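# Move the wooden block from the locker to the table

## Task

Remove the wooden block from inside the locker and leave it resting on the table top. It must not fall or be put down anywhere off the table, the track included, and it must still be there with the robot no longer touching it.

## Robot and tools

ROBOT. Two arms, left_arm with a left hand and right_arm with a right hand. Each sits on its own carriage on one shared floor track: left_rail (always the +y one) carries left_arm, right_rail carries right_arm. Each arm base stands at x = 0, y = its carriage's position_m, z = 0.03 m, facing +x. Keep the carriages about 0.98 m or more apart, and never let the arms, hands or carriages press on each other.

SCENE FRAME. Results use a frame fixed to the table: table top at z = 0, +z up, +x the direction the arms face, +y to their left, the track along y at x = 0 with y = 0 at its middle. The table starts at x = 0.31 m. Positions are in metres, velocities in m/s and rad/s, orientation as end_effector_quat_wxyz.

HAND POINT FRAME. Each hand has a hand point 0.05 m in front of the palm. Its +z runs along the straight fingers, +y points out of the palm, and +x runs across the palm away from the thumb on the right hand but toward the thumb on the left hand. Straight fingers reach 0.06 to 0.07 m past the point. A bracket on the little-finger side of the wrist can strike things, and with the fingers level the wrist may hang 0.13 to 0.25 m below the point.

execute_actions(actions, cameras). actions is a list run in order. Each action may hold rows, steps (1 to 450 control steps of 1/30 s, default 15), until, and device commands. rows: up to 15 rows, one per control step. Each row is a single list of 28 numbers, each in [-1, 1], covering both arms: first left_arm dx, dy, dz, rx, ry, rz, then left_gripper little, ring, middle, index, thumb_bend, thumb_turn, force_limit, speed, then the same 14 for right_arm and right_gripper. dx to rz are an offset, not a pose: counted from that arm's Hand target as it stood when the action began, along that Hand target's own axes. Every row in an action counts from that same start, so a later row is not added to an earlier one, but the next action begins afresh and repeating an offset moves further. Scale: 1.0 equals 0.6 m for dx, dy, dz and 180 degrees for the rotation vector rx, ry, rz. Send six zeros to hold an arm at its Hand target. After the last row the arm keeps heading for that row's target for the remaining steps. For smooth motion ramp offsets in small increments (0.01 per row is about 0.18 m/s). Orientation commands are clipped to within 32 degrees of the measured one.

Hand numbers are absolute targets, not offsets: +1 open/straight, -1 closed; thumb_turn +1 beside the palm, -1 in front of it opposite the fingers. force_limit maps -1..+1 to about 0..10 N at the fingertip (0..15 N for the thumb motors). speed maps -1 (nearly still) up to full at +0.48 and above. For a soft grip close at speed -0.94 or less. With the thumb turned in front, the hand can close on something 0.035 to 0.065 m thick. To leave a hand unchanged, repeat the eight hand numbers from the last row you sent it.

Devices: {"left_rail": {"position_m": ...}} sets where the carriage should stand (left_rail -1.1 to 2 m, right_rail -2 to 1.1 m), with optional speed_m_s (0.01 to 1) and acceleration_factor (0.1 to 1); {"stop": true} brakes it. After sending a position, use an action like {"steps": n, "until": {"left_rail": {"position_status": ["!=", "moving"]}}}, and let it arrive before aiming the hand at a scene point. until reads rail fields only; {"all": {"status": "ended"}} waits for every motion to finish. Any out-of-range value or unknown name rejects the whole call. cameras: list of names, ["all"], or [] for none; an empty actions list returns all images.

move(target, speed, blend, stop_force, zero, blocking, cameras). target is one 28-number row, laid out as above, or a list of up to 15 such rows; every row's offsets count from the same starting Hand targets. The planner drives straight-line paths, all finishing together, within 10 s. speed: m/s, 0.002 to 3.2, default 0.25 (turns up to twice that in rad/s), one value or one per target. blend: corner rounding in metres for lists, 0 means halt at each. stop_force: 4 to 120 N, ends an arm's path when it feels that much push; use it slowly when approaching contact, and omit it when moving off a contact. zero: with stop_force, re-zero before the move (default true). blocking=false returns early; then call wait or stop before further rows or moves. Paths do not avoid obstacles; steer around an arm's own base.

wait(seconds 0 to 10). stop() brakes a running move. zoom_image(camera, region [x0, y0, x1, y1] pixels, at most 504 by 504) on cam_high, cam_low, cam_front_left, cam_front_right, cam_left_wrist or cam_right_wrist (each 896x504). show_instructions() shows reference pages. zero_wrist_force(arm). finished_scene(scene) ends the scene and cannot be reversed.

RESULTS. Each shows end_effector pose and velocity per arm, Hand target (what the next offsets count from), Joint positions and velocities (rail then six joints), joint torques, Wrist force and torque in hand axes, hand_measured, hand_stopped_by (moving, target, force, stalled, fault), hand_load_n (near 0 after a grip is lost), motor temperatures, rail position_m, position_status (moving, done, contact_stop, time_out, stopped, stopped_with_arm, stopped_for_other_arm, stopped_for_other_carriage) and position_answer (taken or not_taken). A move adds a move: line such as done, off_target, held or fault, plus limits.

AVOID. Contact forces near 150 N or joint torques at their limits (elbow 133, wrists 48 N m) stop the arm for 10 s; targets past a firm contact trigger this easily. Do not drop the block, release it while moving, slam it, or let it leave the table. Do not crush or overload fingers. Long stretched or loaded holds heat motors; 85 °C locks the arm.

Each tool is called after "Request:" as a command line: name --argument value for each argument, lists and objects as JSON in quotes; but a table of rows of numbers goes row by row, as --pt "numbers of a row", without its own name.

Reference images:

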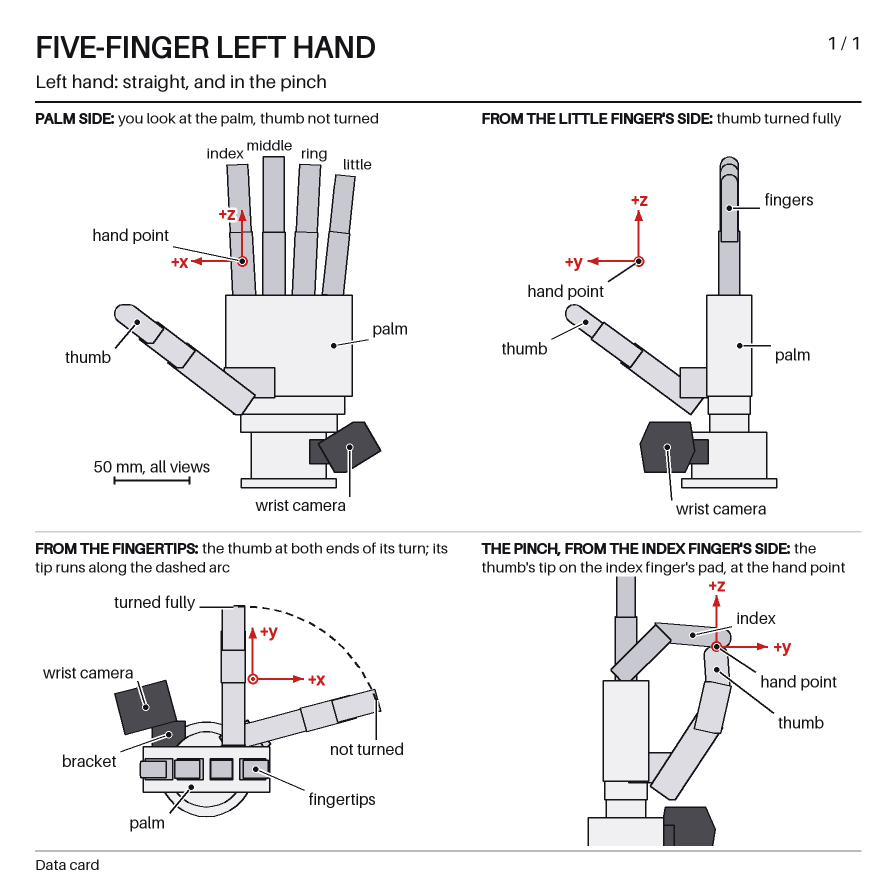

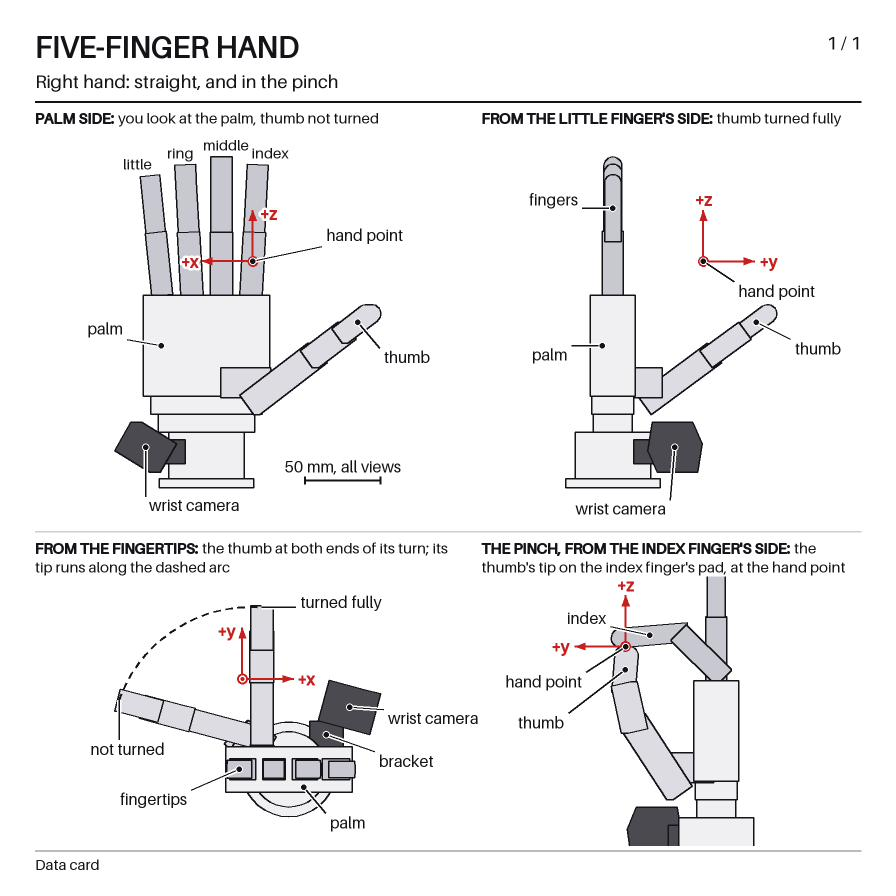

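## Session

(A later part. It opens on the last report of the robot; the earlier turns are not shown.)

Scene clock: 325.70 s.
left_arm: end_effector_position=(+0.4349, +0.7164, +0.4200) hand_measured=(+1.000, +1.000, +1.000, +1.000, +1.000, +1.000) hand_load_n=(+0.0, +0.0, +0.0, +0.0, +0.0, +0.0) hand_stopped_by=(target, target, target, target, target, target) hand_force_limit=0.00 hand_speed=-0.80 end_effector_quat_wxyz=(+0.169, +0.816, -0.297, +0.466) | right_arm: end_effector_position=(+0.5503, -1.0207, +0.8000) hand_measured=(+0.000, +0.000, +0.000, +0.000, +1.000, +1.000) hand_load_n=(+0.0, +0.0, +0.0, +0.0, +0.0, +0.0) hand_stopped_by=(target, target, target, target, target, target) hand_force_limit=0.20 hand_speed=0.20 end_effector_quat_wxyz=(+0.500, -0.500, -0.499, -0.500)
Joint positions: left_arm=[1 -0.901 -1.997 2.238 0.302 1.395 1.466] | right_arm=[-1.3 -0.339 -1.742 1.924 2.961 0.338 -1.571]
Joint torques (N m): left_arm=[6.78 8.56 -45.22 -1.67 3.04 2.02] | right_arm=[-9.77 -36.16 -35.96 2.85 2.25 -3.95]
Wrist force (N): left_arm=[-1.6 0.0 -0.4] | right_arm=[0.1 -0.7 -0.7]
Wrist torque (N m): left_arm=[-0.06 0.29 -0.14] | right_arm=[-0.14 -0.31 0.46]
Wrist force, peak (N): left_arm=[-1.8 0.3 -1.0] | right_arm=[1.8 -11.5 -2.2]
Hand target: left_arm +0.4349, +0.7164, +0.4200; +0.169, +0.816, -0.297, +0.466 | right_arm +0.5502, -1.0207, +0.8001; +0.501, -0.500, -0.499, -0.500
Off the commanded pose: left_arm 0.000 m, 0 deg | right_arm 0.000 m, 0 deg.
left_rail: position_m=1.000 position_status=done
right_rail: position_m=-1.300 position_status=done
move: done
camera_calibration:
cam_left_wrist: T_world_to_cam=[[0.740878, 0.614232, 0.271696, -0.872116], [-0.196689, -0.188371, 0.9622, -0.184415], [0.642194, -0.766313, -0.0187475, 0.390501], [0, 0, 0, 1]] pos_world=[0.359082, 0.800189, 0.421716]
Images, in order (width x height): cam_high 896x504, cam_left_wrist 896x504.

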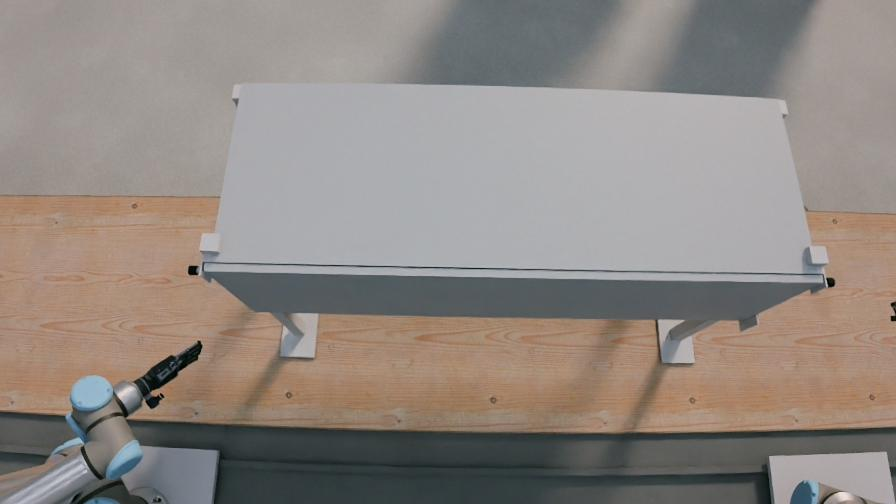

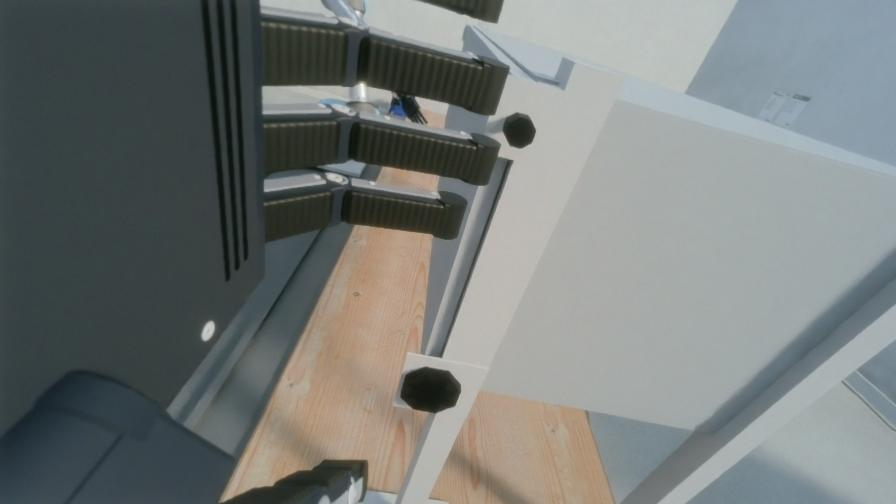

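Request:
move --pt "0 0 0 0 0 0 1 1 1 1 1 1 0 -0.8 0.065 0.115 0.20 0 0 0 -1 -1 -1 0 1 1 0.2 0.2" --speed 0.15 --cameras '["cam_left_wrist"]'

Request:
zoom_image --camera "cam_left_wrist" --region '[380, 100, 640, 360]'

Scene clock: 341.10 s.
left_arm: end_effector_position=(+0.4349, +0.7164, +0.4200) hand_measured=(+1.000, +1.000, +1.000, +1.000, +1.000, +1.000) hand_load_n=(+0.0, +0.0, +0.0, +0.0, +0.0, +0.0) hand_stopped_by=(target, target, target, target, target, target) hand_force_limit=0.00 hand_speed=-0.80 end_effector_quat_wxyz=(+0.169, +0.816, -0.297, +0.466) | right_arm: end_effector_position=(+0.6193, -0.9010, +0.8390) hand_measured=(-1.000, -1.000, -1.000, +0.000, +1.000, +1.000) hand_load_n=(+0.0, +0.0, +0.0, +0.0, +0.0, +0.0) hand_stopped_by=(target, target, target, target, target, target) hand_force_limit=0.20 hand_speed=0.20 end_effector_quat_wxyz=(+0.501, -0.500, -0.499, -0.500)
Joint positions: left_arm=[1 -0.901 -1.997 2.238 0.302 1.395 1.466] | right_arm=[-1.3 -0.076 -1.605 1.734 3.026 0.076 -1.581]
Joint torques (N m): left_arm=[7.66 9.6 -45.8 -1.6 2.94 1.91] | right_arm=[17.14 -27.1 -53.81 2.9 -3.1 -3.92]
Wrist force (N): left_arm=[-1.6 -0.1 -0.5] | right_arm=[-0.6 -0.6 -0.9]
Wrist torque (N m): left_arm=[-0.05 0.29 -0.15] | right_arm=[-0.10 -0.17 0.41]
Wrist force, peak (N): left_arm=[-1.8 0.2 -0.9] | right_arm=[-0.4 -0.9 -1.4]
Hand target: left_arm +0.4349, +0.7164, +0.4200; +0.169, +0.816, -0.297, +0.466 | right_arm +0.6194, -0.9008, +0.8390; +0.501, -0.500, -0.499, -0.500
Off the commanded pose: left_arm 0.000 m, 0 deg | right_arm 0.000 m, 0 deg.
left_rail: position_m=1.000 position_status=done
right_rail: position_m=-1.300 position_status=done
move: done
camera_calibration:
cam_left_wrist: T_world_to_cam=[[0.740878, 0.614232, 0.271696, -0.872116], [-0.196689, -0.188371, 0.9622, -0.184415], [0.642194, -0.766313, -0.0187475, 0.390501], [0, 0, 0, 1]] pos_world=[0.359082, 0.800189, 0.421716]
Images, in order (width x height): cam_left_wrist 896x504.

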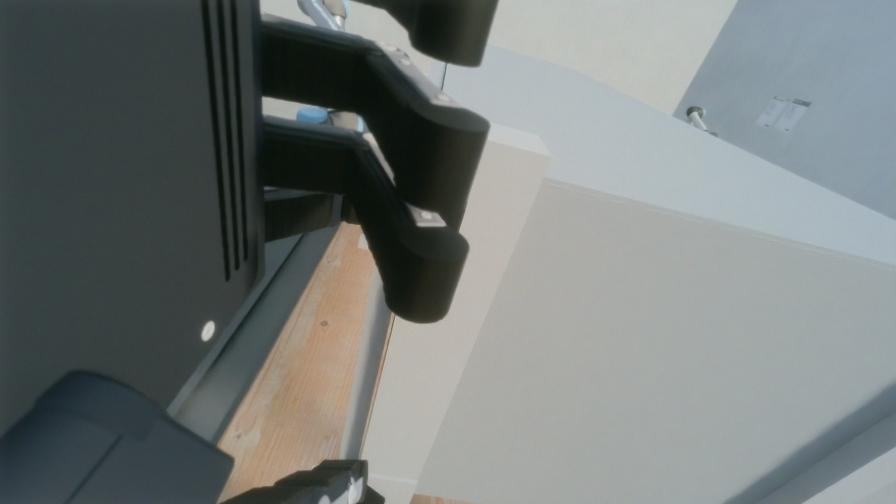

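Scaled by 1.938 from the camera's 896x504 image, which has a finer 1280x720 frame.

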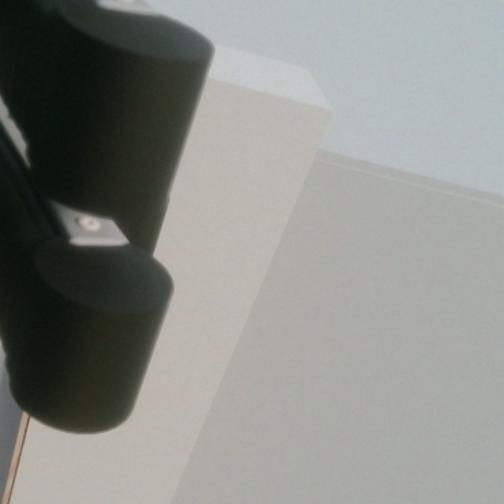

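Request:
move --pt "0 0 0 0 0 0 1 1 1 1 1 1 0 -0.8 -0.033 -0.15 -0.217 0 0 0 1 1 0.5 0.5 0 -1 0.2 0.2" --pt "0 0 0 0 0 0 1 1 1 1 1 1 0 -0.8 -0.033 -0.15 -0.217 0.164 -0.6135 -0.6135 1 1 0.5 0.5 0 -1 0.2 0.2" --pt "0 0 0 0 0 0 1 1 1 1 1 1 0 -0.8 -0.043 -0.055 0.002 0.164 -0.6135 -0.6135 1 1 0.5 0.5 0 -1 0.2 0.2" --speed 0.5 --blend 0.03 --cameras '["cam_left_wrist"]'

Scene clock: 363.70 s.
left_arm: end_effector_position=(+0.4349, +0.7164, +0.4200) hand_measured=(+1.000, +1.000, +1.000, +1.000, +1.000, +1.000) hand_load_n=(+0.0, +0.0, +0.0, +0.0, +0.0, -0.5) hand_stopped_by=(target, target, target, target, target, target) hand_force_limit=0.00 hand_speed=-0.80 end_effector_quat_wxyz=(+0.169, +0.816, -0.297, +0.466) | right_arm: end_effector_position=(+0.5862, -0.8997, +0.8133) hand_measured=(+1.000, +1.000, +0.500, +0.500, +0.000, -1.000) hand_load_n=(+0.0, +0.0, +0.0, +0.0, +0.0, +0.0) hand_stopped_by=(target, target, target, target, target, target) hand_force_limit=0.20 hand_speed=0.20 end_effector_quat_wxyz=(+0.500, +0.001, +0.866, +0.000)
Joint positions: left_arm=[1 -0.901 -1.997 2.238 0.302 1.395 1.466] | right_arm=[-1.3 0.415 -1.61 1.255 0.919 1.927 -1.352]
Joint torques (N m): left_arm=[7.06 8.98 -45.66 -1.74 2.99 1.74] | right_arm=[11.84 -25.46 -49.81 3.4 2.76 3.56]
Wrist force (N): left_arm=[-1.1 0.1 -1.0] | right_arm=[2.6 -1.3 0.3]
Wrist torque (N m): left_arm=[0.00 0.20 -0.12] | right_arm=[-0.30 -0.39 0.03]
Wrist force, peak (N): left_arm=[-1.9 0.0 -1.1] | right_arm=[3.0 -3.1 -0.3]
Hand target: left_arm +0.4349, +0.7164, +0.4200; +0.169, +0.816, -0.297, +0.466 | right_arm +0.5863, -0.8996, +0.8133; +0.500, +0.001, +0.866, +0.000
Off the commanded pose: left_arm 0.000 m, 0 deg | right_arm 0.000 m, 0 deg.
left_rail: position_m=1.000 position_status=done
right_rail: position_m=-1.300 position_status=done
move: done
camera_calibration:
cam_left_wrist: T_world_to_cam=[[0.740878, 0.614232, 0.271696, -0.872116], [-0.196689, -0.188371, 0.9622, -0.184415], [0.642194, -0.766313, -0.0187475, 0.390501], [0, 0, 0, 1]] pos_world=[0.359082, 0.800189, 0.421716]
Images, in order (width x height): cam_left_wrist 896x504.

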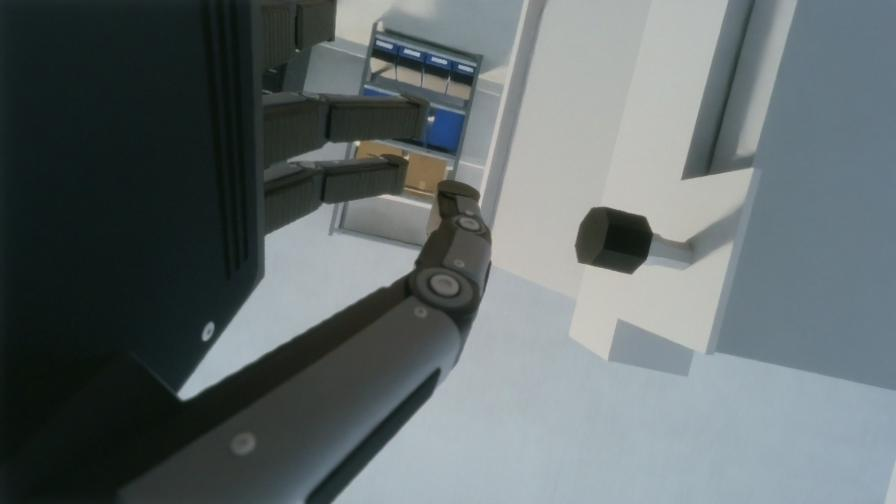

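Request:
move --pt "0 0 0 0 0 0 1 1 1 1 1 1 0 -0.8 -0.007 0.12 0 0 0 0 1 1 0.5 0.5 0 -1 0.2 0.2" --speed 0.08 --stop_force 12 --cameras '["cam_left_wrist"]'

Request:
zoom_image --camera "cam_left_wrist" --region '[340, 100, 600, 360]'

Scene clock: 374.53 s.
left_arm: end_effector_position=(+0.4349, +0.7164, +0.4200) hand_measured=(+1.000, +1.000, +1.000, +1.000, +1.000, +1.000) hand_load_n=(+0.0, +0.0, +0.0, +0.0, +0.0, +0.0) hand_stopped_by=(target, target, target, target, target, target) hand_force_limit=0.00 hand_speed=-0.80 end_effector_quat_wxyz=(+0.169, +0.816, -0.297, +0.466) | right_arm: end_effector_position=(+0.5885, -0.8276, +0.8170) hand_measured=(+1.000, +1.000, +0.500, +0.500, +0.000, -1.000) hand_load_n=(+0.0, +0.0, +0.0, +0.0, +0.0, +0.0) hand_stopped_by=(target, target, target, target, target, target) hand_force_limit=0.20 hand_speed=0.20 end_effector_quat_wxyz=(+0.500, +0.001, +0.866, +0.000)
Joint positions: left_arm=[1 -0.901 -1.997 2.238 0.302 1.395 1.466] | right_arm=[-1.3 0.547 -1.508 1.148 0.955 2.038 -1.273]
Joint torques (N m): left_arm=[6.43 8.91 -45.1 -1.76 3.01 1.73] | right_arm=[14.08 -34.21 -50.31 3.25 2.83 3.39]
Wrist force (N): left_arm=[-0.8 0.3 -0.2] | right_arm=[2.8 -1.4 0.1]
Wrist torque (N m): left_arm=[-0.02 0.18 -0.11] | right_arm=[-0.28 -0.40 0.02]
Wrist force, peak (N): left_arm=[-1.9 0.5 -0.8] | right_arm=[3.2 -1.4 0.2]
Hand target: left_arm +0.4349, +0.7164, +0.4200; +0.169, +0.816, -0.297, +0.466 | right_arm +0.5885, -0.8276, +0.8170; +0.500, +0.001, +0.866, +0.000
Off the commanded pose: left_arm 0.000 m, 0 deg | right_arm 0.000 m, 0 deg.
left_rail: position_m=1.000 position_status=done
right_rail: position_m=-1.300 position_status=done
move: done
camera_calibration:
cam_left_wrist: T_world_to_cam=[[0.740878, 0.614232, 0.271696, -0.872116], [-0.196689, -0.188371, 0.9622, -0.184415], [0.642194, -0.766313, -0.0187475, 0.390501], [0, 0, 0, 1]] pos_world=[0.359082, 0.800189, 0.421716]
Images, in order (width x height): cam_left_wrist 896x504.

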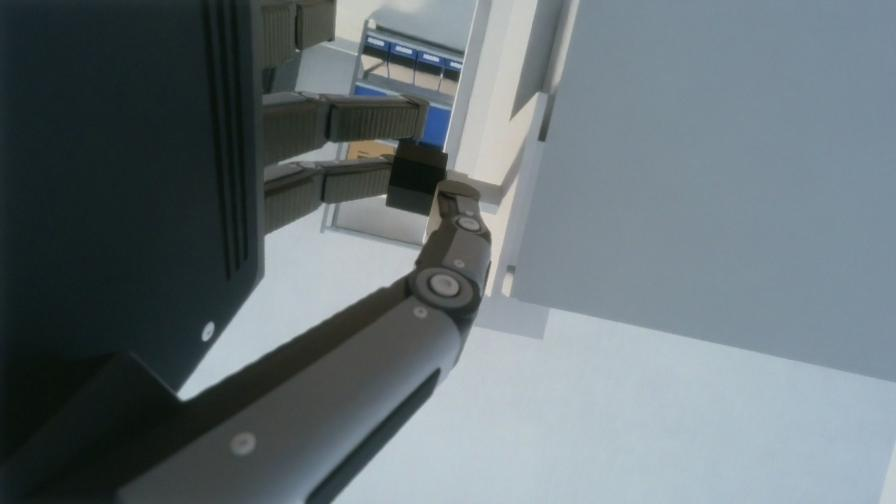

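Scaled by 1.938 from the camera's 896x504 image, which has a finer 1280x720 frame.

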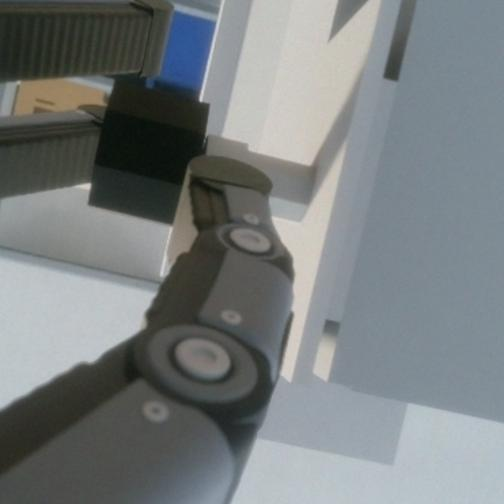

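Request:
move --pt "0 0 0 0 0 0 1 1 1 1 1 1 0 -0.8 -0.005 0.0062 0 0 0 0 1 1 0.5 0.5 0 -1 0.2 0.2" --speed 0.05

Request:
move --pt "0 0 0 0 0 0 1 1 1 1 1 1 0 -0.8 0 0 0.034 0 0 0 1 1 0.5 0.5 0 -1 0.2 0.2" --speed 0.02 --stop_force 8 --cameras '["cam_left_wrist"]'

Request:
zoom_image --camera "cam_left_wrist" --region '[340, 100, 600, 360]'

Scene clock: 383.33 s.
left_arm: end_effector_position=(+0.4349, +0.7164, +0.4200) hand_measured=(+1.000, +1.000, +1.000, +1.000, +1.000, +1.000) hand_load_n=(+0.0, +0.0, +0.0, +0.0, +0.0, +0.0) hand_stopped_by=(target, target, target, target, target, target) hand_force_limit=0.00 hand_speed=-0.80 end_effector_quat_wxyz=(+0.169, +0.816, -0.297, +0.466) | right_arm: end_effector_position=(+0.5900, -0.8240, +0.8196) hand_measured=(+1.000, +1.000, +0.500, +0.500, +0.000, -1.000) hand_load_n=(+0.0, +0.0, +0.0, +0.0, +0.0, -0.5) hand_stopped_by=(target, target, target, target, target, target) hand_force_limit=0.20 hand_speed=0.20 end_effector_quat_wxyz=(+0.500, +0.001, +0.866, +0.000)
Joint positions: left_arm=[1 -0.901 -1.997 2.238 0.302 1.395 1.466] | right_arm=[-1.3 0.552 -1.499 1.135 0.962 2.042 -1.27]
Joint torques (N m): left_arm=[7.51 9.3 -45.54 -1.77 2.94 1.77] | right_arm=[14.05 -32.79 -47.85 2.99 2.79 3.04]
Wrist force (N): left_arm=[-1.5 0.2 -0.2] | right_arm=[2.8 -1.6 0.4]
Wrist torque (N m): left_arm=[-0.03 0.30 -0.15] | right_arm=[-0.33 -0.41 0.02]
Wrist force, peak (N): left_arm=[-1.8 -0.4 -0.8] | right_arm=[3.3 -1.7 0.4]
Hand target: left_arm +0.4349, +0.7164, +0.4200; +0.169, +0.816, -0.297, +0.466 | right_arm +0.5900, -0.8239, +0.8196; +0.500, +0.001, +0.866, +0.000
Off the commanded pose: left_arm 0.000 m, 0 deg | right_arm 0.000 m, 0 deg.
left_rail: position_m=1.000 position_status=done
right_rail: position_m=-1.300 position_status=done
move: done

Scene clock: 385.43 s.
left_arm: end_effector_position=(+0.4349, +0.7164, +0.4200) hand_measured=(+1.000, +1.000, +1.000, +1.000, +1.000, +1.000) hand_load_n=(+0.0, +0.0, +0.0, +0.0, +0.0, +0.0) hand_stopped_by=(target, target, target, target, target, target) hand_force_limit=0.00 hand_speed=-0.80 end_effector_quat_wxyz=(+0.169, +0.816, -0.297, +0.466) | right_arm: end_effector_position=(+0.6007, -0.8239, +0.8134) hand_measured=(+1.000, +1.000, +0.500, +0.500, +0.000, -1.000) hand_load_n=(+0.5, +0.0, +0.0, +0.0, +1.0, -0.5) hand_stopped_by=(target, target, target, target, target, target) hand_force_limit=0.20 hand_speed=0.20 end_effector_quat_wxyz=(+0.500, +0.001, +0.866, +0.000)
Joint positions: left_arm=[1 -0.901 -1.997 2.238 0.302 1.395 1.466] | right_arm=[-1.3 0.541 -1.491 1.137 0.948 2.033 -1.277]
Joint torques (N m): left_arm=[7.49 8.37 -45.76 -1.73 2.86 1.72] | right_arm=[11.93 -48.88 -46.77 2.36 3.17 3.37]
Wrist force (N): left_arm=[-1.0 -0.1 -0.7] | right_arm=[3.1 -2.4 -8.6]
Wrist torque (N m): left_arm=[-0.05 0.20 -0.10] | right_arm=[-0.25 -0.34 0.15]
Wrist force, peak (N): left_arm=[-1.5 0.1 -1.0] | right_arm=[3.2 -3.8 -19.5]
Hand target: left_arm +0.4349, +0.7164, +0.4200; +0.169, +0.816, -0.297, +0.466 | right_arm +0.6007, -0.8239, +0.8134; +0.500, +0.001, +0.866, +0.000 (not the last commanded pose)
Off the commanded pose: left_arm 0.000 m, 0 deg | right_arm 0.008 m, 0 deg.
left_rail: position_m=1.000 position_status=done
right_rail: position_m=-1.300 position_status=done
move: contact (right_arm)
camera_calibration:
cam_left_wrist: T_world_to_cam=[[0.740878, 0.614232, 0.271696, -0.872116], [-0.196689, -0.188371, 0.9622, -0.184415], [0.642194, -0.766313, -0.0187475, 0.390501], [0, 0, 0, 1]] pos_world=[0.359082, 0.800189, 0.421716]
Images, in order (width x height): cam_left_wrist 896x504.

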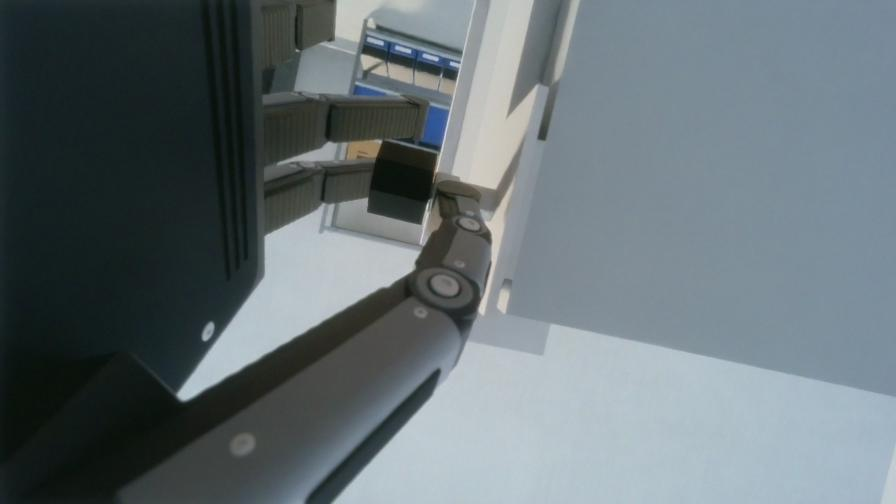

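Scaled by 1.938 from the camera's 896x504 image, which has a finer 1280x720 frame.

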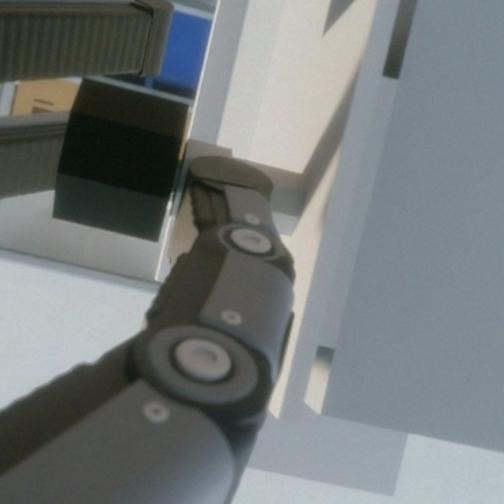

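Request:
execute_actions --actions '[{"rows": [[0,0,0,0,0,0,1,1,1,1,1,1,0,-0.8, 0,0,0,0,0,0,1,1,-0.5,-0.5,0,-1,0.2,-0.8]], "steps": 45}]'

Request:
move --pt "0 0 0 0 0 0 1 1 1 1 1 1 0 -0.8 0 -0.02 0 0 0 0 1 1 -0.5 -0.5 0 -1 0.2 -0.8" --speed 0.02 --stop_force 30 --cameras '["cam_left_wrist"]'

Request:
zoom_image --camera "cam_left_wrist" --region '[340, 100, 600, 360]'

Scene clock: 390.93 s.
left_arm: end_effector_position=(+0.4349, +0.7164, +0.4200) hand_measured=(+1.000, +1.000, +1.000, +1.000, +1.000, +1.000) hand_load_n=(+0.0, +0.0, +0.0, +0.0, +0.0, +0.0) hand_stopped_by=(target, target, target, target, target, target) hand_force_limit=0.00 hand_speed=-0.80 end_effector_quat_wxyz=(+0.169, +0.816, -0.297, +0.466) | right_arm: end_effector_position=(+0.6007, -0.8239, +0.8134) hand_measured=(+1.000, +1.000, +0.152, +0.078, +0.000, -1.000) hand_load_n=(+0.0, -0.5, +7.0, +9.5, +2.0, -0.5) hand_stopped_by=(target, target, force, force, target, target) hand_force_limit=0.20 hand_speed=-0.80 end_effector_quat_wxyz=(+0.500, +0.001, +0.866, +0.000)
Joint positions: left_arm=[1 -0.901 -1.997 2.238 0.302 1.395 1.466] | right_arm=[-1.3 0.541 -1.491 1.137 0.948 2.033 -1.277]
Joint torques (N m): left_arm=[6.2 8.44 -45.56 -1.64 2.89 1.53] | right_arm=[11.38 -48.33 -45.16 2.07 -4.77 1.87]
Wrist force (N): left_arm=[-1.6 0.3 -0.3] | right_arm=[-0.4 -10.0 7.2]
Wrist torque (N m): left_arm=[-0.01 0.30 -0.15] | right_arm=[-0.53 -0.51 -0.02]
Wrist force, peak (N): left_arm=[-1.9 -0.2 -1.0] | right_arm=[-0.6 -10.2 7.6]
Hand target: left_arm +0.4349, +0.7164, +0.4200; +0.169, +0.816, -0.297, +0.466 | right_arm +0.6007, -0.8239, +0.8134; +0.500, +0.001, +0.866, +0.000
Off the commanded pose: left_arm 0.000 m, 0 deg | right_arm 0.000 m, 0 deg.
left_rail: position_m=1.000 position_status=done
right_rail: position_m=-1.300 position_status=done

Scene clock: 392.70 s.
left_arm: end_effector_position=(+0.4349, +0.7164, +0.4200) hand_measured=(+1.000, +1.000, +1.000, +1.000, +1.000, +1.000) hand_load_n=(+0.0, +0.0, +0.0, +0.0, +0.0, +0.0) hand_stopped_by=(target, target, target, target, target, target) hand_force_limit=0.00 hand_speed=-0.80 end_effector_quat_wxyz=(+0.169, +0.816, -0.297, +0.466) | right_arm: end_effector_position=(+0.6007, -0.8349, +0.8134) hand_measured=(+1.000, +1.000, +0.152, +0.078, +0.006, -1.000) hand_load_n=(+0.0, +0.0, +0.0, +0.5, +32.0, +2.0) hand_stopped_by=(target, target, force, force, target, target) hand_force_limit=0.20 hand_speed=-0.80 end_effector_quat_wxyz=(+0.500, +0.001, +0.866, +0.000)
Joint positions: left_arm=[1 -0.901 -1.997 2.238 0.302 1.395 1.466] | right_arm=[-1.3 0.523 -1.507 1.153 0.942 2.017 -1.289]
Joint torques (N m): left_arm=[6.58 9.33 -45.38 -1.66 2.9 1.69] | right_arm=[0.54 -38.48 -48.67 4.99 7.89 3.88]
Wrist force (N): left_arm=[-1.8 0.4 -0.3] | right_arm=[3.2 19.2 -4.1]
Wrist torque (N m): left_arm=[0.01 0.32 -0.17] | right_arm=[-0.26 -0.40 0.44]
Wrist force, peak (N): left_arm=[-1.8 0.0 -0.8] | right_arm=[3.1 20.8 -3.0]
Hand target: left_arm +0.4349, +0.7164, +0.4200; +0.169, +0.816, -0.297, +0.466 | right_arm +0.6007, -0.8349, +0.8134; +0.500, +0.001, +0.866, +0.000 (not the last commanded pose)
Off the commanded pose: left_arm 0.000 m, 0 deg | right_arm 0.001 m, 0 deg.
left_rail: position_m=1.000 position_status=done
right_rail: position_m=-1.300 position_status=done
move: contact (right_arm)
camera_calibration:
cam_left_wrist: T_world_to_cam=[[0.740878, 0.614232, 0.271696, -0.872116], [-0.196689, -0.188371, 0.9622, -0.184415], [0.642194, -0.766313, -0.0187475, 0.390501], [0, 0, 0, 1]] pos_world=[0.359082, 0.800189, 0.421716]
Images, in order (width x height): cam_left_wrist 896x504.

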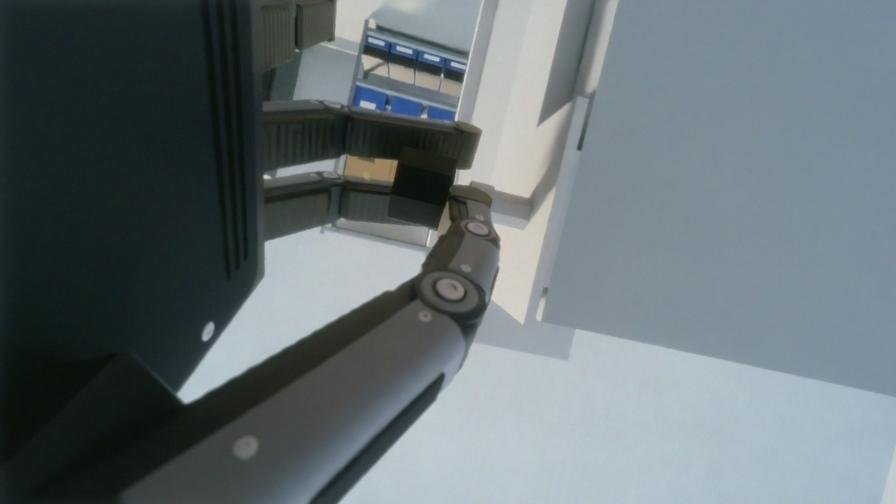

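Scaled by 1.938 from the camera's 896x504 image, which has a finer 1280x720 frame.

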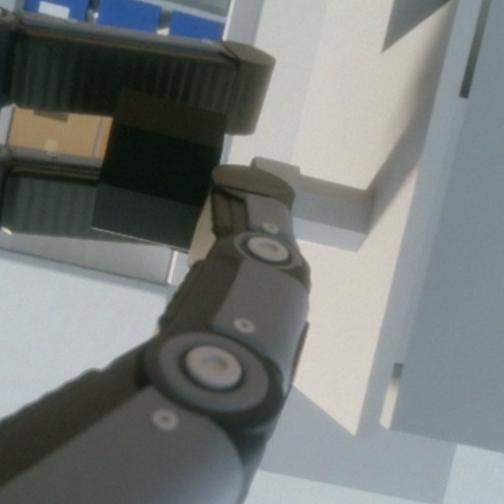

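Request:
move --pt "0 0 0 0 0 0 1 1 1 1 1 1 0 -0.8 0 0.006 0 0 0 0 1 1 -0.5 -0.5 0 -1 0.2 -0.8" --speed 0.02 --cameras '["cam_left_wrist"]'

Request:
zoom_image --camera "cam_left_wrist" --region '[340, 100, 600, 360]'

Scene clock: 401.37 s.
left_arm: end_effector_position=(+0.4349, +0.7164, +0.4200) hand_measured=(+1.000, +1.000, +1.000, +1.000, +1.000, +1.000) hand_load_n=(+0.0, +0.0, +0.0, +0.0, +0.0, +0.0) hand_stopped_by=(target, target, target, target, target, target) hand_force_limit=0.00 hand_speed=-0.80 end_effector_quat_wxyz=(+0.169, +0.816, -0.297, +0.466) | right_arm: end_effector_position=(+0.6007, -0.8316, +0.8134) hand_measured=(+1.000, +1.000, +0.152, +0.078, +0.006, -1.000) hand_load_n=(+0.0, +0.0, +0.0, +2.0, +19.5, +1.0) hand_stopped_by=(target, target, force, force, target, target) hand_force_limit=0.20 hand_speed=-0.80 end_effector_quat_wxyz=(+0.500, +0.001, +0.866, +0.000)
Joint positions: left_arm=[1 -0.901 -1.997 2.238 0.302 1.395 1.466] | right_arm=[-1.3 0.528 -1.502 1.148 0.944 2.022 -1.285]
Joint torques (N m): left_arm=[6.02 9.38 -45.05 -1.66 2.97 1.76] | right_arm=[9.7 -35.21 -48.43 3.99 6.64 3.55]
Wrist force (N): left_arm=[-1.5 0.1 -0.5] | right_arm=[1.8 9.5 -5.4]
Wrist torque (N m): left_arm=[-0.03 0.28 -0.14] | right_arm=[-0.26 -0.33 0.13]
Wrist force, peak (N): left_arm=[-1.8 -0.1 -0.9] | right_arm=[3.0 19.5 -3.9]
Hand target: left_arm +0.4349, +0.7164, +0.4200; +0.169, +0.816, -0.297, +0.466 | right_arm +0.6007, -0.8313, +0.8134; +0.500, +0.001, +0.866, +0.000
Off the commanded pose: left_arm 0.000 m, 0 deg | right_arm 0.000 m, 0 deg.
left_rail: position_m=1.000 position_status=done
right_rail: position_m=-1.300 position_status=done
move: done
camera_calibration:
cam_left_wrist: T_world_to_cam=[[0.740878, 0.614232, 0.271696, -0.872116], [-0.196689, -0.188371, 0.9622, -0.184415], [0.642194, -0.766313, -0.0187475, 0.390501], [0, 0, 0, 1]] pos_world=[0.359082, 0.800189, 0.421716]
Images, in order (width x height): cam_left_wrist 896x504.

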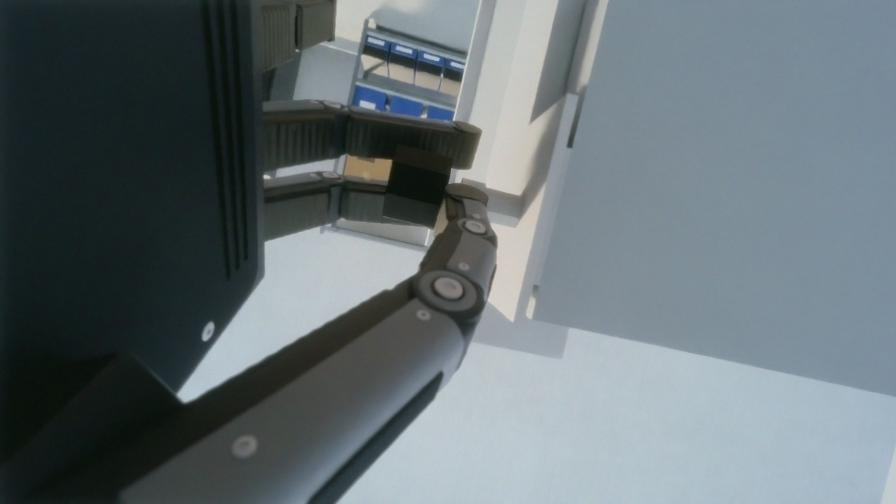

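Scaled by 1.938 from the camera's 896x504 image, which has a finer 1280x720 frame.

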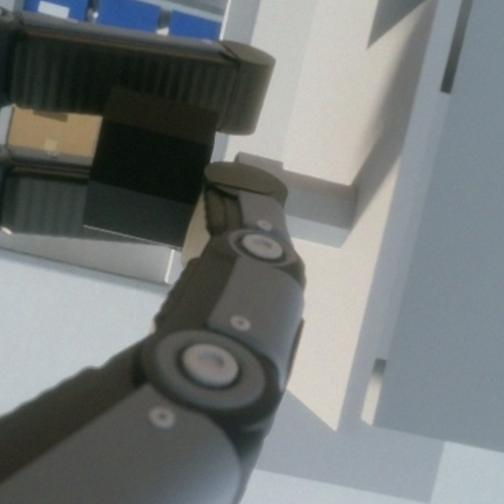

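Request:
zoom_image --camera "cam_left_wrist" --region '[420, 150, 560, 250]'

Scaled by 3.600 from the camera's 896x504 image, which has a finer 1280x720 frame.

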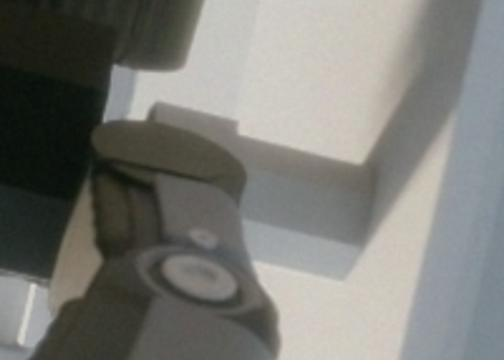

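Request:
execute_actions --actions '[{"rows": [[0,0,0,0,0,0,1,1,1,1,1,1,0,-0.8, 0,0,0,0,0,0,1,1,-0.6,-0.6,0,-1,0.8,-0.85]], "steps": 40}]'

Request:
move --pt "0 0 0 0 0 0 1 1 1 1 1 1 0 -0.8 0 -0.02 0 0 0 0 1 1 -0.6 -0.6 0 -1 0.8 -0.85" --speed 0.02 --stop_force 35 --zero false --cameras '["cam_left_wrist"]'

Request:
zoom_image --camera "cam_left_wrist" --region '[420, 150, 560, 250]'

Scene clock: 416.83 s.
left_arm: end_effector_position=(+0.4349, +0.7164, +0.4200) hand_measured=(+1.000, +1.000, +1.000, +1.000, +1.000, +1.000) hand_load_n=(+0.0, +0.0, +0.0, +0.0, +0.0, -0.5) hand_stopped_by=(target, target, target, target, target, target) hand_force_limit=0.00 hand_speed=-0.80 end_effector_quat_wxyz=(+0.169, +0.816, -0.297, +0.466) | right_arm: end_effector_position=(+0.6007, -0.8313, +0.8134) hand_measured=(+1.000, +1.000, +0.100, +0.040, +0.006, -1.000) hand_load_n=(+0.0, +0.0, +13.0, +11.5, +24.0, +2.0) hand_stopped_by=(target, target, force, force, target, target) hand_force_limit=0.80 hand_speed=-0.85 end_effector_quat_wxyz=(+0.500, +0.001, +0.866, +0.000)
Joint positions: left_arm=[1 -0.901 -1.997 2.238 0.302 1.395 1.466] | right_arm=[-1.3 0.529 -1.502 1.148 0.944 2.023 -1.285]
Joint torques (N m): left_arm=[6.69 9.53 -45.31 -1.44 3.02 1.54] | right_arm=[6.01 -67.49 -49 4.55 -0.34 1.97]
Wrist force (N): left_arm=[-1.4 -0.4 -1.2] | right_arm=[-2.6 8.5 14.1]
Wrist torque (N m): left_arm=[-0.07 0.24 -0.12] | right_arm=[-0.59 -0.54 0.03]
Wrist force, peak (N): left_arm=[-2.0 0.0 -1.1] | right_arm=[-2.6 8.5 14.1]
Hand target: left_arm +0.4349, +0.7164, +0.4200; +0.169, +0.816, -0.297, +0.466 | right_arm +0.6007, -0.8313, +0.8134; +0.500, +0.001, +0.866, +0.000
Off the commanded pose: left_arm 0.000 m, 0 deg | right_arm 0.000 m, 0 deg.
left_rail: position_m=1.000 position_status=done
right_rail: position_m=-1.300 position_status=done

Scene clock: 418.37 s.
left_arm: end_effector_position=(+0.4349, +0.7164, +0.4200) hand_measured=(+1.000, +1.000, +1.000, +1.000, +1.000, +1.000) hand_load_n=(+0.0, +0.0, +0.0, +0.0, +0.0, -0.5) hand_stopped_by=(target, target, target, target, target, target) hand_force_limit=0.00 hand_speed=-0.80 end_effector_quat_wxyz=(+0.169, +0.816, -0.297, +0.466) | right_arm: end_effector_position=(+0.6007, -0.8363, +0.8134) hand_measured=(+1.000, +1.000, +0.100, +0.040, +0.010, -1.000) hand_load_n=(+0.0, +0.0, +6.5, +8.0, +41.0, +2.5) hand_stopped_by=(target, target, force, force, target, target) hand_force_limit=0.80 hand_speed=-0.85 end_effector_quat_wxyz=(+0.500, +0.001, +0.866, +0.000)
Joint positions: left_arm=[1 -0.901 -1.997 2.238 0.302 1.395 1.466] | right_arm=[-1.3 0.52 -1.509 1.155 0.942 2.015 -1.29]
Joint torques (N m): left_arm=[6.06 9.34 -45.15 -1.53 2.85 1.61] | right_arm=[4.51 -37.26 -48.18 5.95 6.78 3.53]
Wrist force (N): left_arm=[-1.0 -0.2 -0.4] | right_arm=[0.1 15.8 -0.2]
Wrist torque (N m): left_arm=[-0.07 0.21 -0.10] | right_arm=[-0.36 -0.42 0.22]
Wrist force, peak (N): left_arm=[-1.9 0.4 -0.5] | right_arm=[0.1 25.8 4.5]
Hand target: left_arm +0.4349, +0.7164, +0.4200; +0.169, +0.816, -0.297, +0.466 | right_arm +0.6007, -0.8363, +0.8134; +0.500, +0.001, +0.866, +0.000 (not the last commanded pose)
Off the commanded pose: left_arm 0.000 m, 0 deg | right_arm 0.007 m, 0 deg.
left_rail: position_m=1.000 position_status=done
right_rail: position_m=-1.300 position_status=done
move: contact (right_arm)
camera_calibration:
cam_left_wrist: T_world_to_cam=[[0.740878, 0.614232, 0.271696, -0.872116], [-0.196689, -0.188371, 0.9622, -0.184415], [0.642194, -0.766313, -0.0187475, 0.390501], [0, 0, 0, 1]] pos_world=[0.359082, 0.800189, 0.421716]
Images, in order (width x height): cam_left_wrist 896x504.

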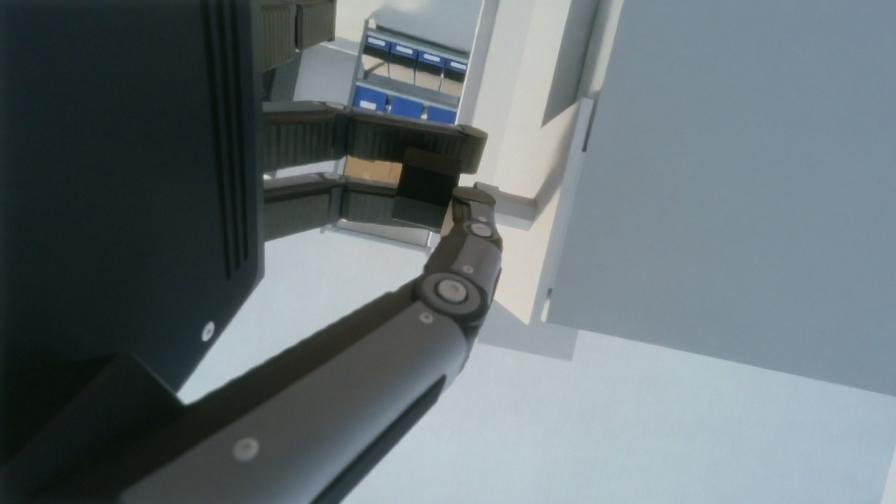

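Scaled by 3.600 from the camera's 896x504 image, which has a finer 1280x720 frame.

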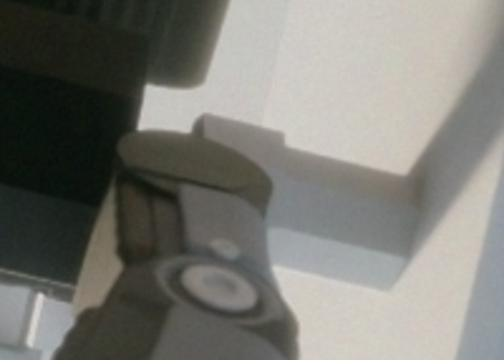

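Request:
move --pt "0 0 0 0 0 0 1 1 1 1 1 1 0 -0.8 0 0.02 0 0 0 0 1 1 0.5 0.5 0 -1 0.2 -0.2" --speed 0.04

Request:
move --pt "0 0 0 0 0 0 1 1 1 1 1 1 0 -0.8 0 0 -0.03 0 0 0 1 1 0.5 0.5 0 -1 0.2 -0.2" --pt "0 0 0 0 0 0 1 1 1 1 1 1 0 -0.8 0 -0.15 -0.03 0 0 0 1 1 0.5 0.5 0 -1 0.2 -0.2" --speed '[0.05,0.2]' --cameras '["cam_left_wrist"]'

Request:
zoom_image --camera "cam_left_wrist" --region '[500, 140, 760, 400]'

Scene clock: 448.27 s.
left_arm: end_effector_position=(+0.4349, +0.7164, +0.4200) hand_measured=(+1.000, +1.000, +1.000, +1.000, +1.000, +1.000) hand_load_n=(+0.0, +0.0, -0.5, +0.0, +0.0, +0.0) hand_stopped_by=(target, target, target, target, target, target) hand_force_limit=0.00 hand_speed=-0.80 end_effector_quat_wxyz=(+0.169, +0.816, -0.297, +0.466) | right_arm: end_effector_position=(+0.6007, -0.8245, +0.8135) hand_measured=(+1.000, +1.000, +0.500, +0.500, +0.000, -1.000) hand_load_n=(+0.0, +0.0, +0.0, +0.0, -3.5, -0.5) hand_stopped_by=(target, target, target, target, target, target) hand_force_limit=0.20 hand_speed=-0.20 end_effector_quat_wxyz=(+0.500, +0.001, +0.866, +0.000)
Joint positions: left_arm=[1 -0.901 -1.997 2.238 0.302 1.395 1.466] | right_arm=[-1.3 0.54 -1.492 1.138 0.948 2.032 -1.278]
Joint torques (N m): left_arm=[5.95 9.32 -45.49 -1.62 2.9 1.59] | right_arm=[12.51 -26.58 -47.17 2.39 2.47 3.32]
Wrist force (N): left_arm=[-1.6 0.0 -0.9] | right_arm=[3.0 -5.3 -9.7]
Wrist torque (N m): left_arm=[-0.02 0.28 -0.14] | right_arm=[-0.26 -0.33 0.00]
Wrist force, peak (N): left_arm=[-1.9 -0.1 -1.0] | right_arm=[2.5 20.8 -10.1]
Hand target: left_arm +0.4349, +0.7164, +0.4200; +0.169, +0.816, -0.297, +0.466 | right_arm +0.6007, -0.8243, +0.8135; +0.500, +0.001, +0.866, +0.000
Off the commanded pose: left_arm 0.000 m, 0 deg | right_arm 0.000 m, 0 deg.
left_rail: position_m=1.000 position_status=done
right_rail: position_m=-1.300 position_status=done
move: done

Scene clock: 450.27 s.
left_arm: end_effector_position=(+0.4349, +0.7164, +0.4200) hand_measured=(+1.000, +1.000, +1.000, +1.000, +1.000, +1.000) hand_load_n=(+0.0, +0.0, +0.0, +0.0, +0.0, +0.0) hand_stopped_by=(target, target, target, target, target, target) hand_force_limit=0.00 hand_speed=-0.80 end_effector_quat_wxyz=(+0.169, +0.816, -0.297, +0.466) | right_arm: end_effector_position=(+0.5850, -0.9141, +0.8223) hand_measured=(+1.000, +1.000, +0.500, +0.500, +0.000, -1.000) hand_load_n=(+0.0, +0.0, +0.0, +0.0, +0.0, +0.0) hand_stopped_by=(target, target, target, target, target, target) hand_force_limit=0.20 hand_speed=-0.20 end_effector_quat_wxyz=(+0.500, +0.001, +0.866, +0.000)
Joint positions: left_arm=[1 -0.901 -1.997 2.238 0.302 1.395 1.466] | right_arm=[-1.3 0.386 -1.624 1.25 0.932 1.903 -1.368]
Joint torques (N m): left_arm=[6.19 7.91 -45.72 -1.48 3 1.54] | right_arm=[-13.84 -43.86 -36.2 -1.34 -2.99 -3.79]
Wrist force (N): left_arm=[-1.2 0.0 -1.0] | right_arm=[2.5 -1.7 0.3]
Wrist torque (N m): left_arm=[-0.02 0.22 -0.12] | right_arm=[-0.34 -0.36 0.19]
Wrist force, peak (N): left_arm=[-2.0 0.2 -0.6] | right_arm=[2.7 -5.5 -9.8]
Hand target: left_arm +0.4349, +0.7164, +0.4200; +0.169, +0.816, -0.297, +0.466 | right_arm +0.5850, -0.9143, +0.8223; +0.500, +0.001, +0.866, +0.000
Off the commanded pose: left_arm 0.000 m, 0 deg | right_arm 0.000 m, 0 deg.
left_rail: position_m=1.000 position_status=done
right_rail: position_m=-1.300 position_status=done
move: done
camera_calibration:
cam_left_wrist: T_world_to_cam=[[0.740878, 0.614232, 0.271696, -0.872116], [-0.196689, -0.188371, 0.9622, -0.184415], [0.642194, -0.766313, -0.0187475, 0.390501], [0, 0, 0, 1]] pos_world=[0.359082, 0.800189, 0.421716]
Images, in order (width x height): cam_left_wrist 896x504.

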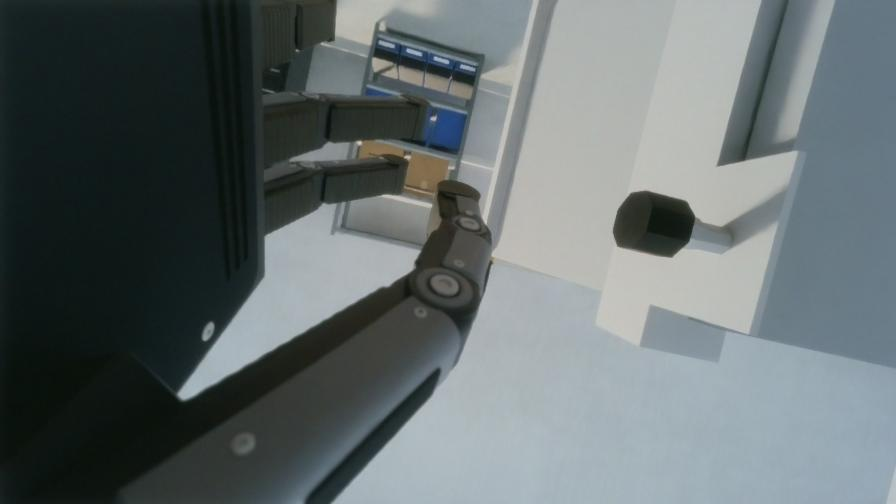

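Scaled by 1.938 from the camera's 896x504 image, which has a finer 1280x720 frame.

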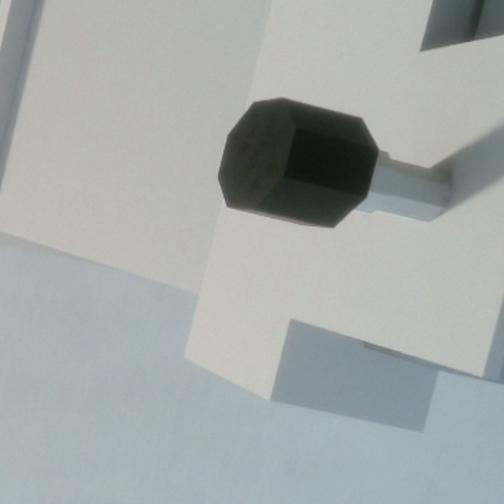

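Request:
move --pt "0.6957 -0.0905 -0.1162 0.1917 0.003 -0.1123 1 1 0.5 0.5 0 -1 0.2 0.2 0 0 0 0 0 0 1 1 0.5 0.5 0 -1 0.2 -0.2" --speed 0.25 --cameras '["cam_right_wrist"]'

Scene clock: 475.80 s.
left_arm: end_effector_position=(+0.5867, +0.6601, +0.8148) hand_measured=(+1.000, +1.000, +0.500, +0.500, +0.000, -1.000) hand_load_n=(+0.0, +0.0, +0.0, +0.0, +0.0, +0.0) hand_stopped_by=(target, target, target, target, target, target) hand_force_limit=0.20 hand_speed=0.20 end_effector_quat_wxyz=(+0.000, +0.866, +0.000, +0.500) | right_arm: end_effector_position=(+0.5850, -0.9143, +0.8223) hand_measured=(+1.000, +1.000, +0.500, +0.500, +0.000, -1.000) hand_load_n=(+0.0, +0.0, +0.0, +0.0, +0.0, +0.0) hand_stopped_by=(target, target, target, target, target, target) hand_force_limit=0.20 hand_speed=-0.20 end_effector_quat_wxyz=(+0.500, +0.001, +0.866, +0.000)
Joint positions: left_arm=[1 -1.095 -1.646 1.336 1.212 0.692 0.798] | right_arm=[-1.3 0.386 -1.624 1.251 0.932 1.902 -1.369]
Joint torques (N m): left_arm=[9.9 -13.87 -42.55 3.57 -3.99 -2.44] | right_arm=[-10.41 -44.29 -33.61 -1.29 -2.75 -3.42]
Wrist force (N): left_arm=[-1.3 0.0 -0.6] | right_arm=[2.7 -1.7 0.2]
Wrist torque (N m): left_arm=[-0.09 0.26 0.02] | right_arm=[-0.33 -0.38 0.21]
Wrist force, peak (N): left_arm=[-2.8 -0.1 -0.5] | right_arm=[3.2 -1.9 0.6]
Hand target: left_arm +0.5867, +0.6601, +0.8148; +0.000, +0.866, +0.000, +0.500 | right_arm +0.5850, -0.9143, +0.8223; +0.500, +0.001, +0.866, +0.000
Off the commanded pose: left_arm 0.000 m, 0 deg | right_arm 0.000 m, 0 deg.
left_rail: position_m=1.000 position_status=done
right_rail: position_m=-1.300 position_status=done
move: done
camera_calibration:
cam_right_wrist: T_world_to_cam=[[-0.112756, 0.968321, -0.222803, 1.13267], [-0.0509595, 0.218302, 0.97455, -0.571704], [0.992315, 0.12124, 0.0247302, -0.377515], [0, 0, 0, 1]] pos_world=[0.473196, -0.926217, 0.818853]
Images, in order (width x height): cam_right_wrist 896x504.

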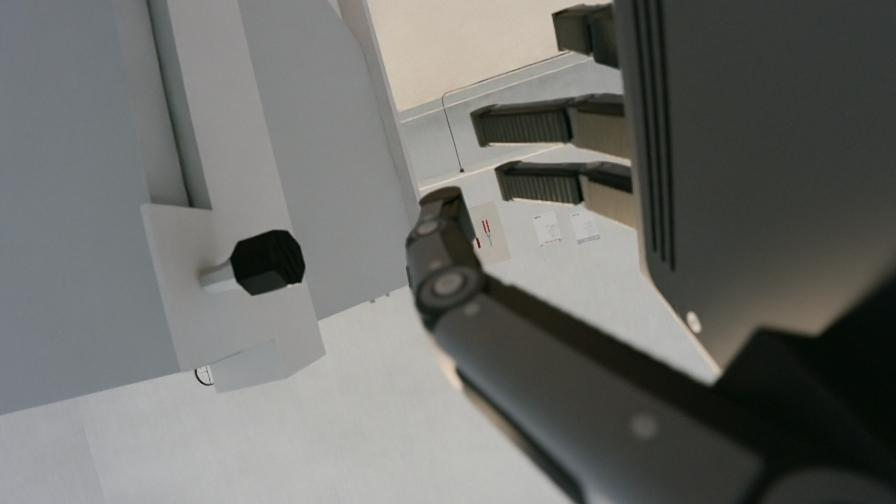

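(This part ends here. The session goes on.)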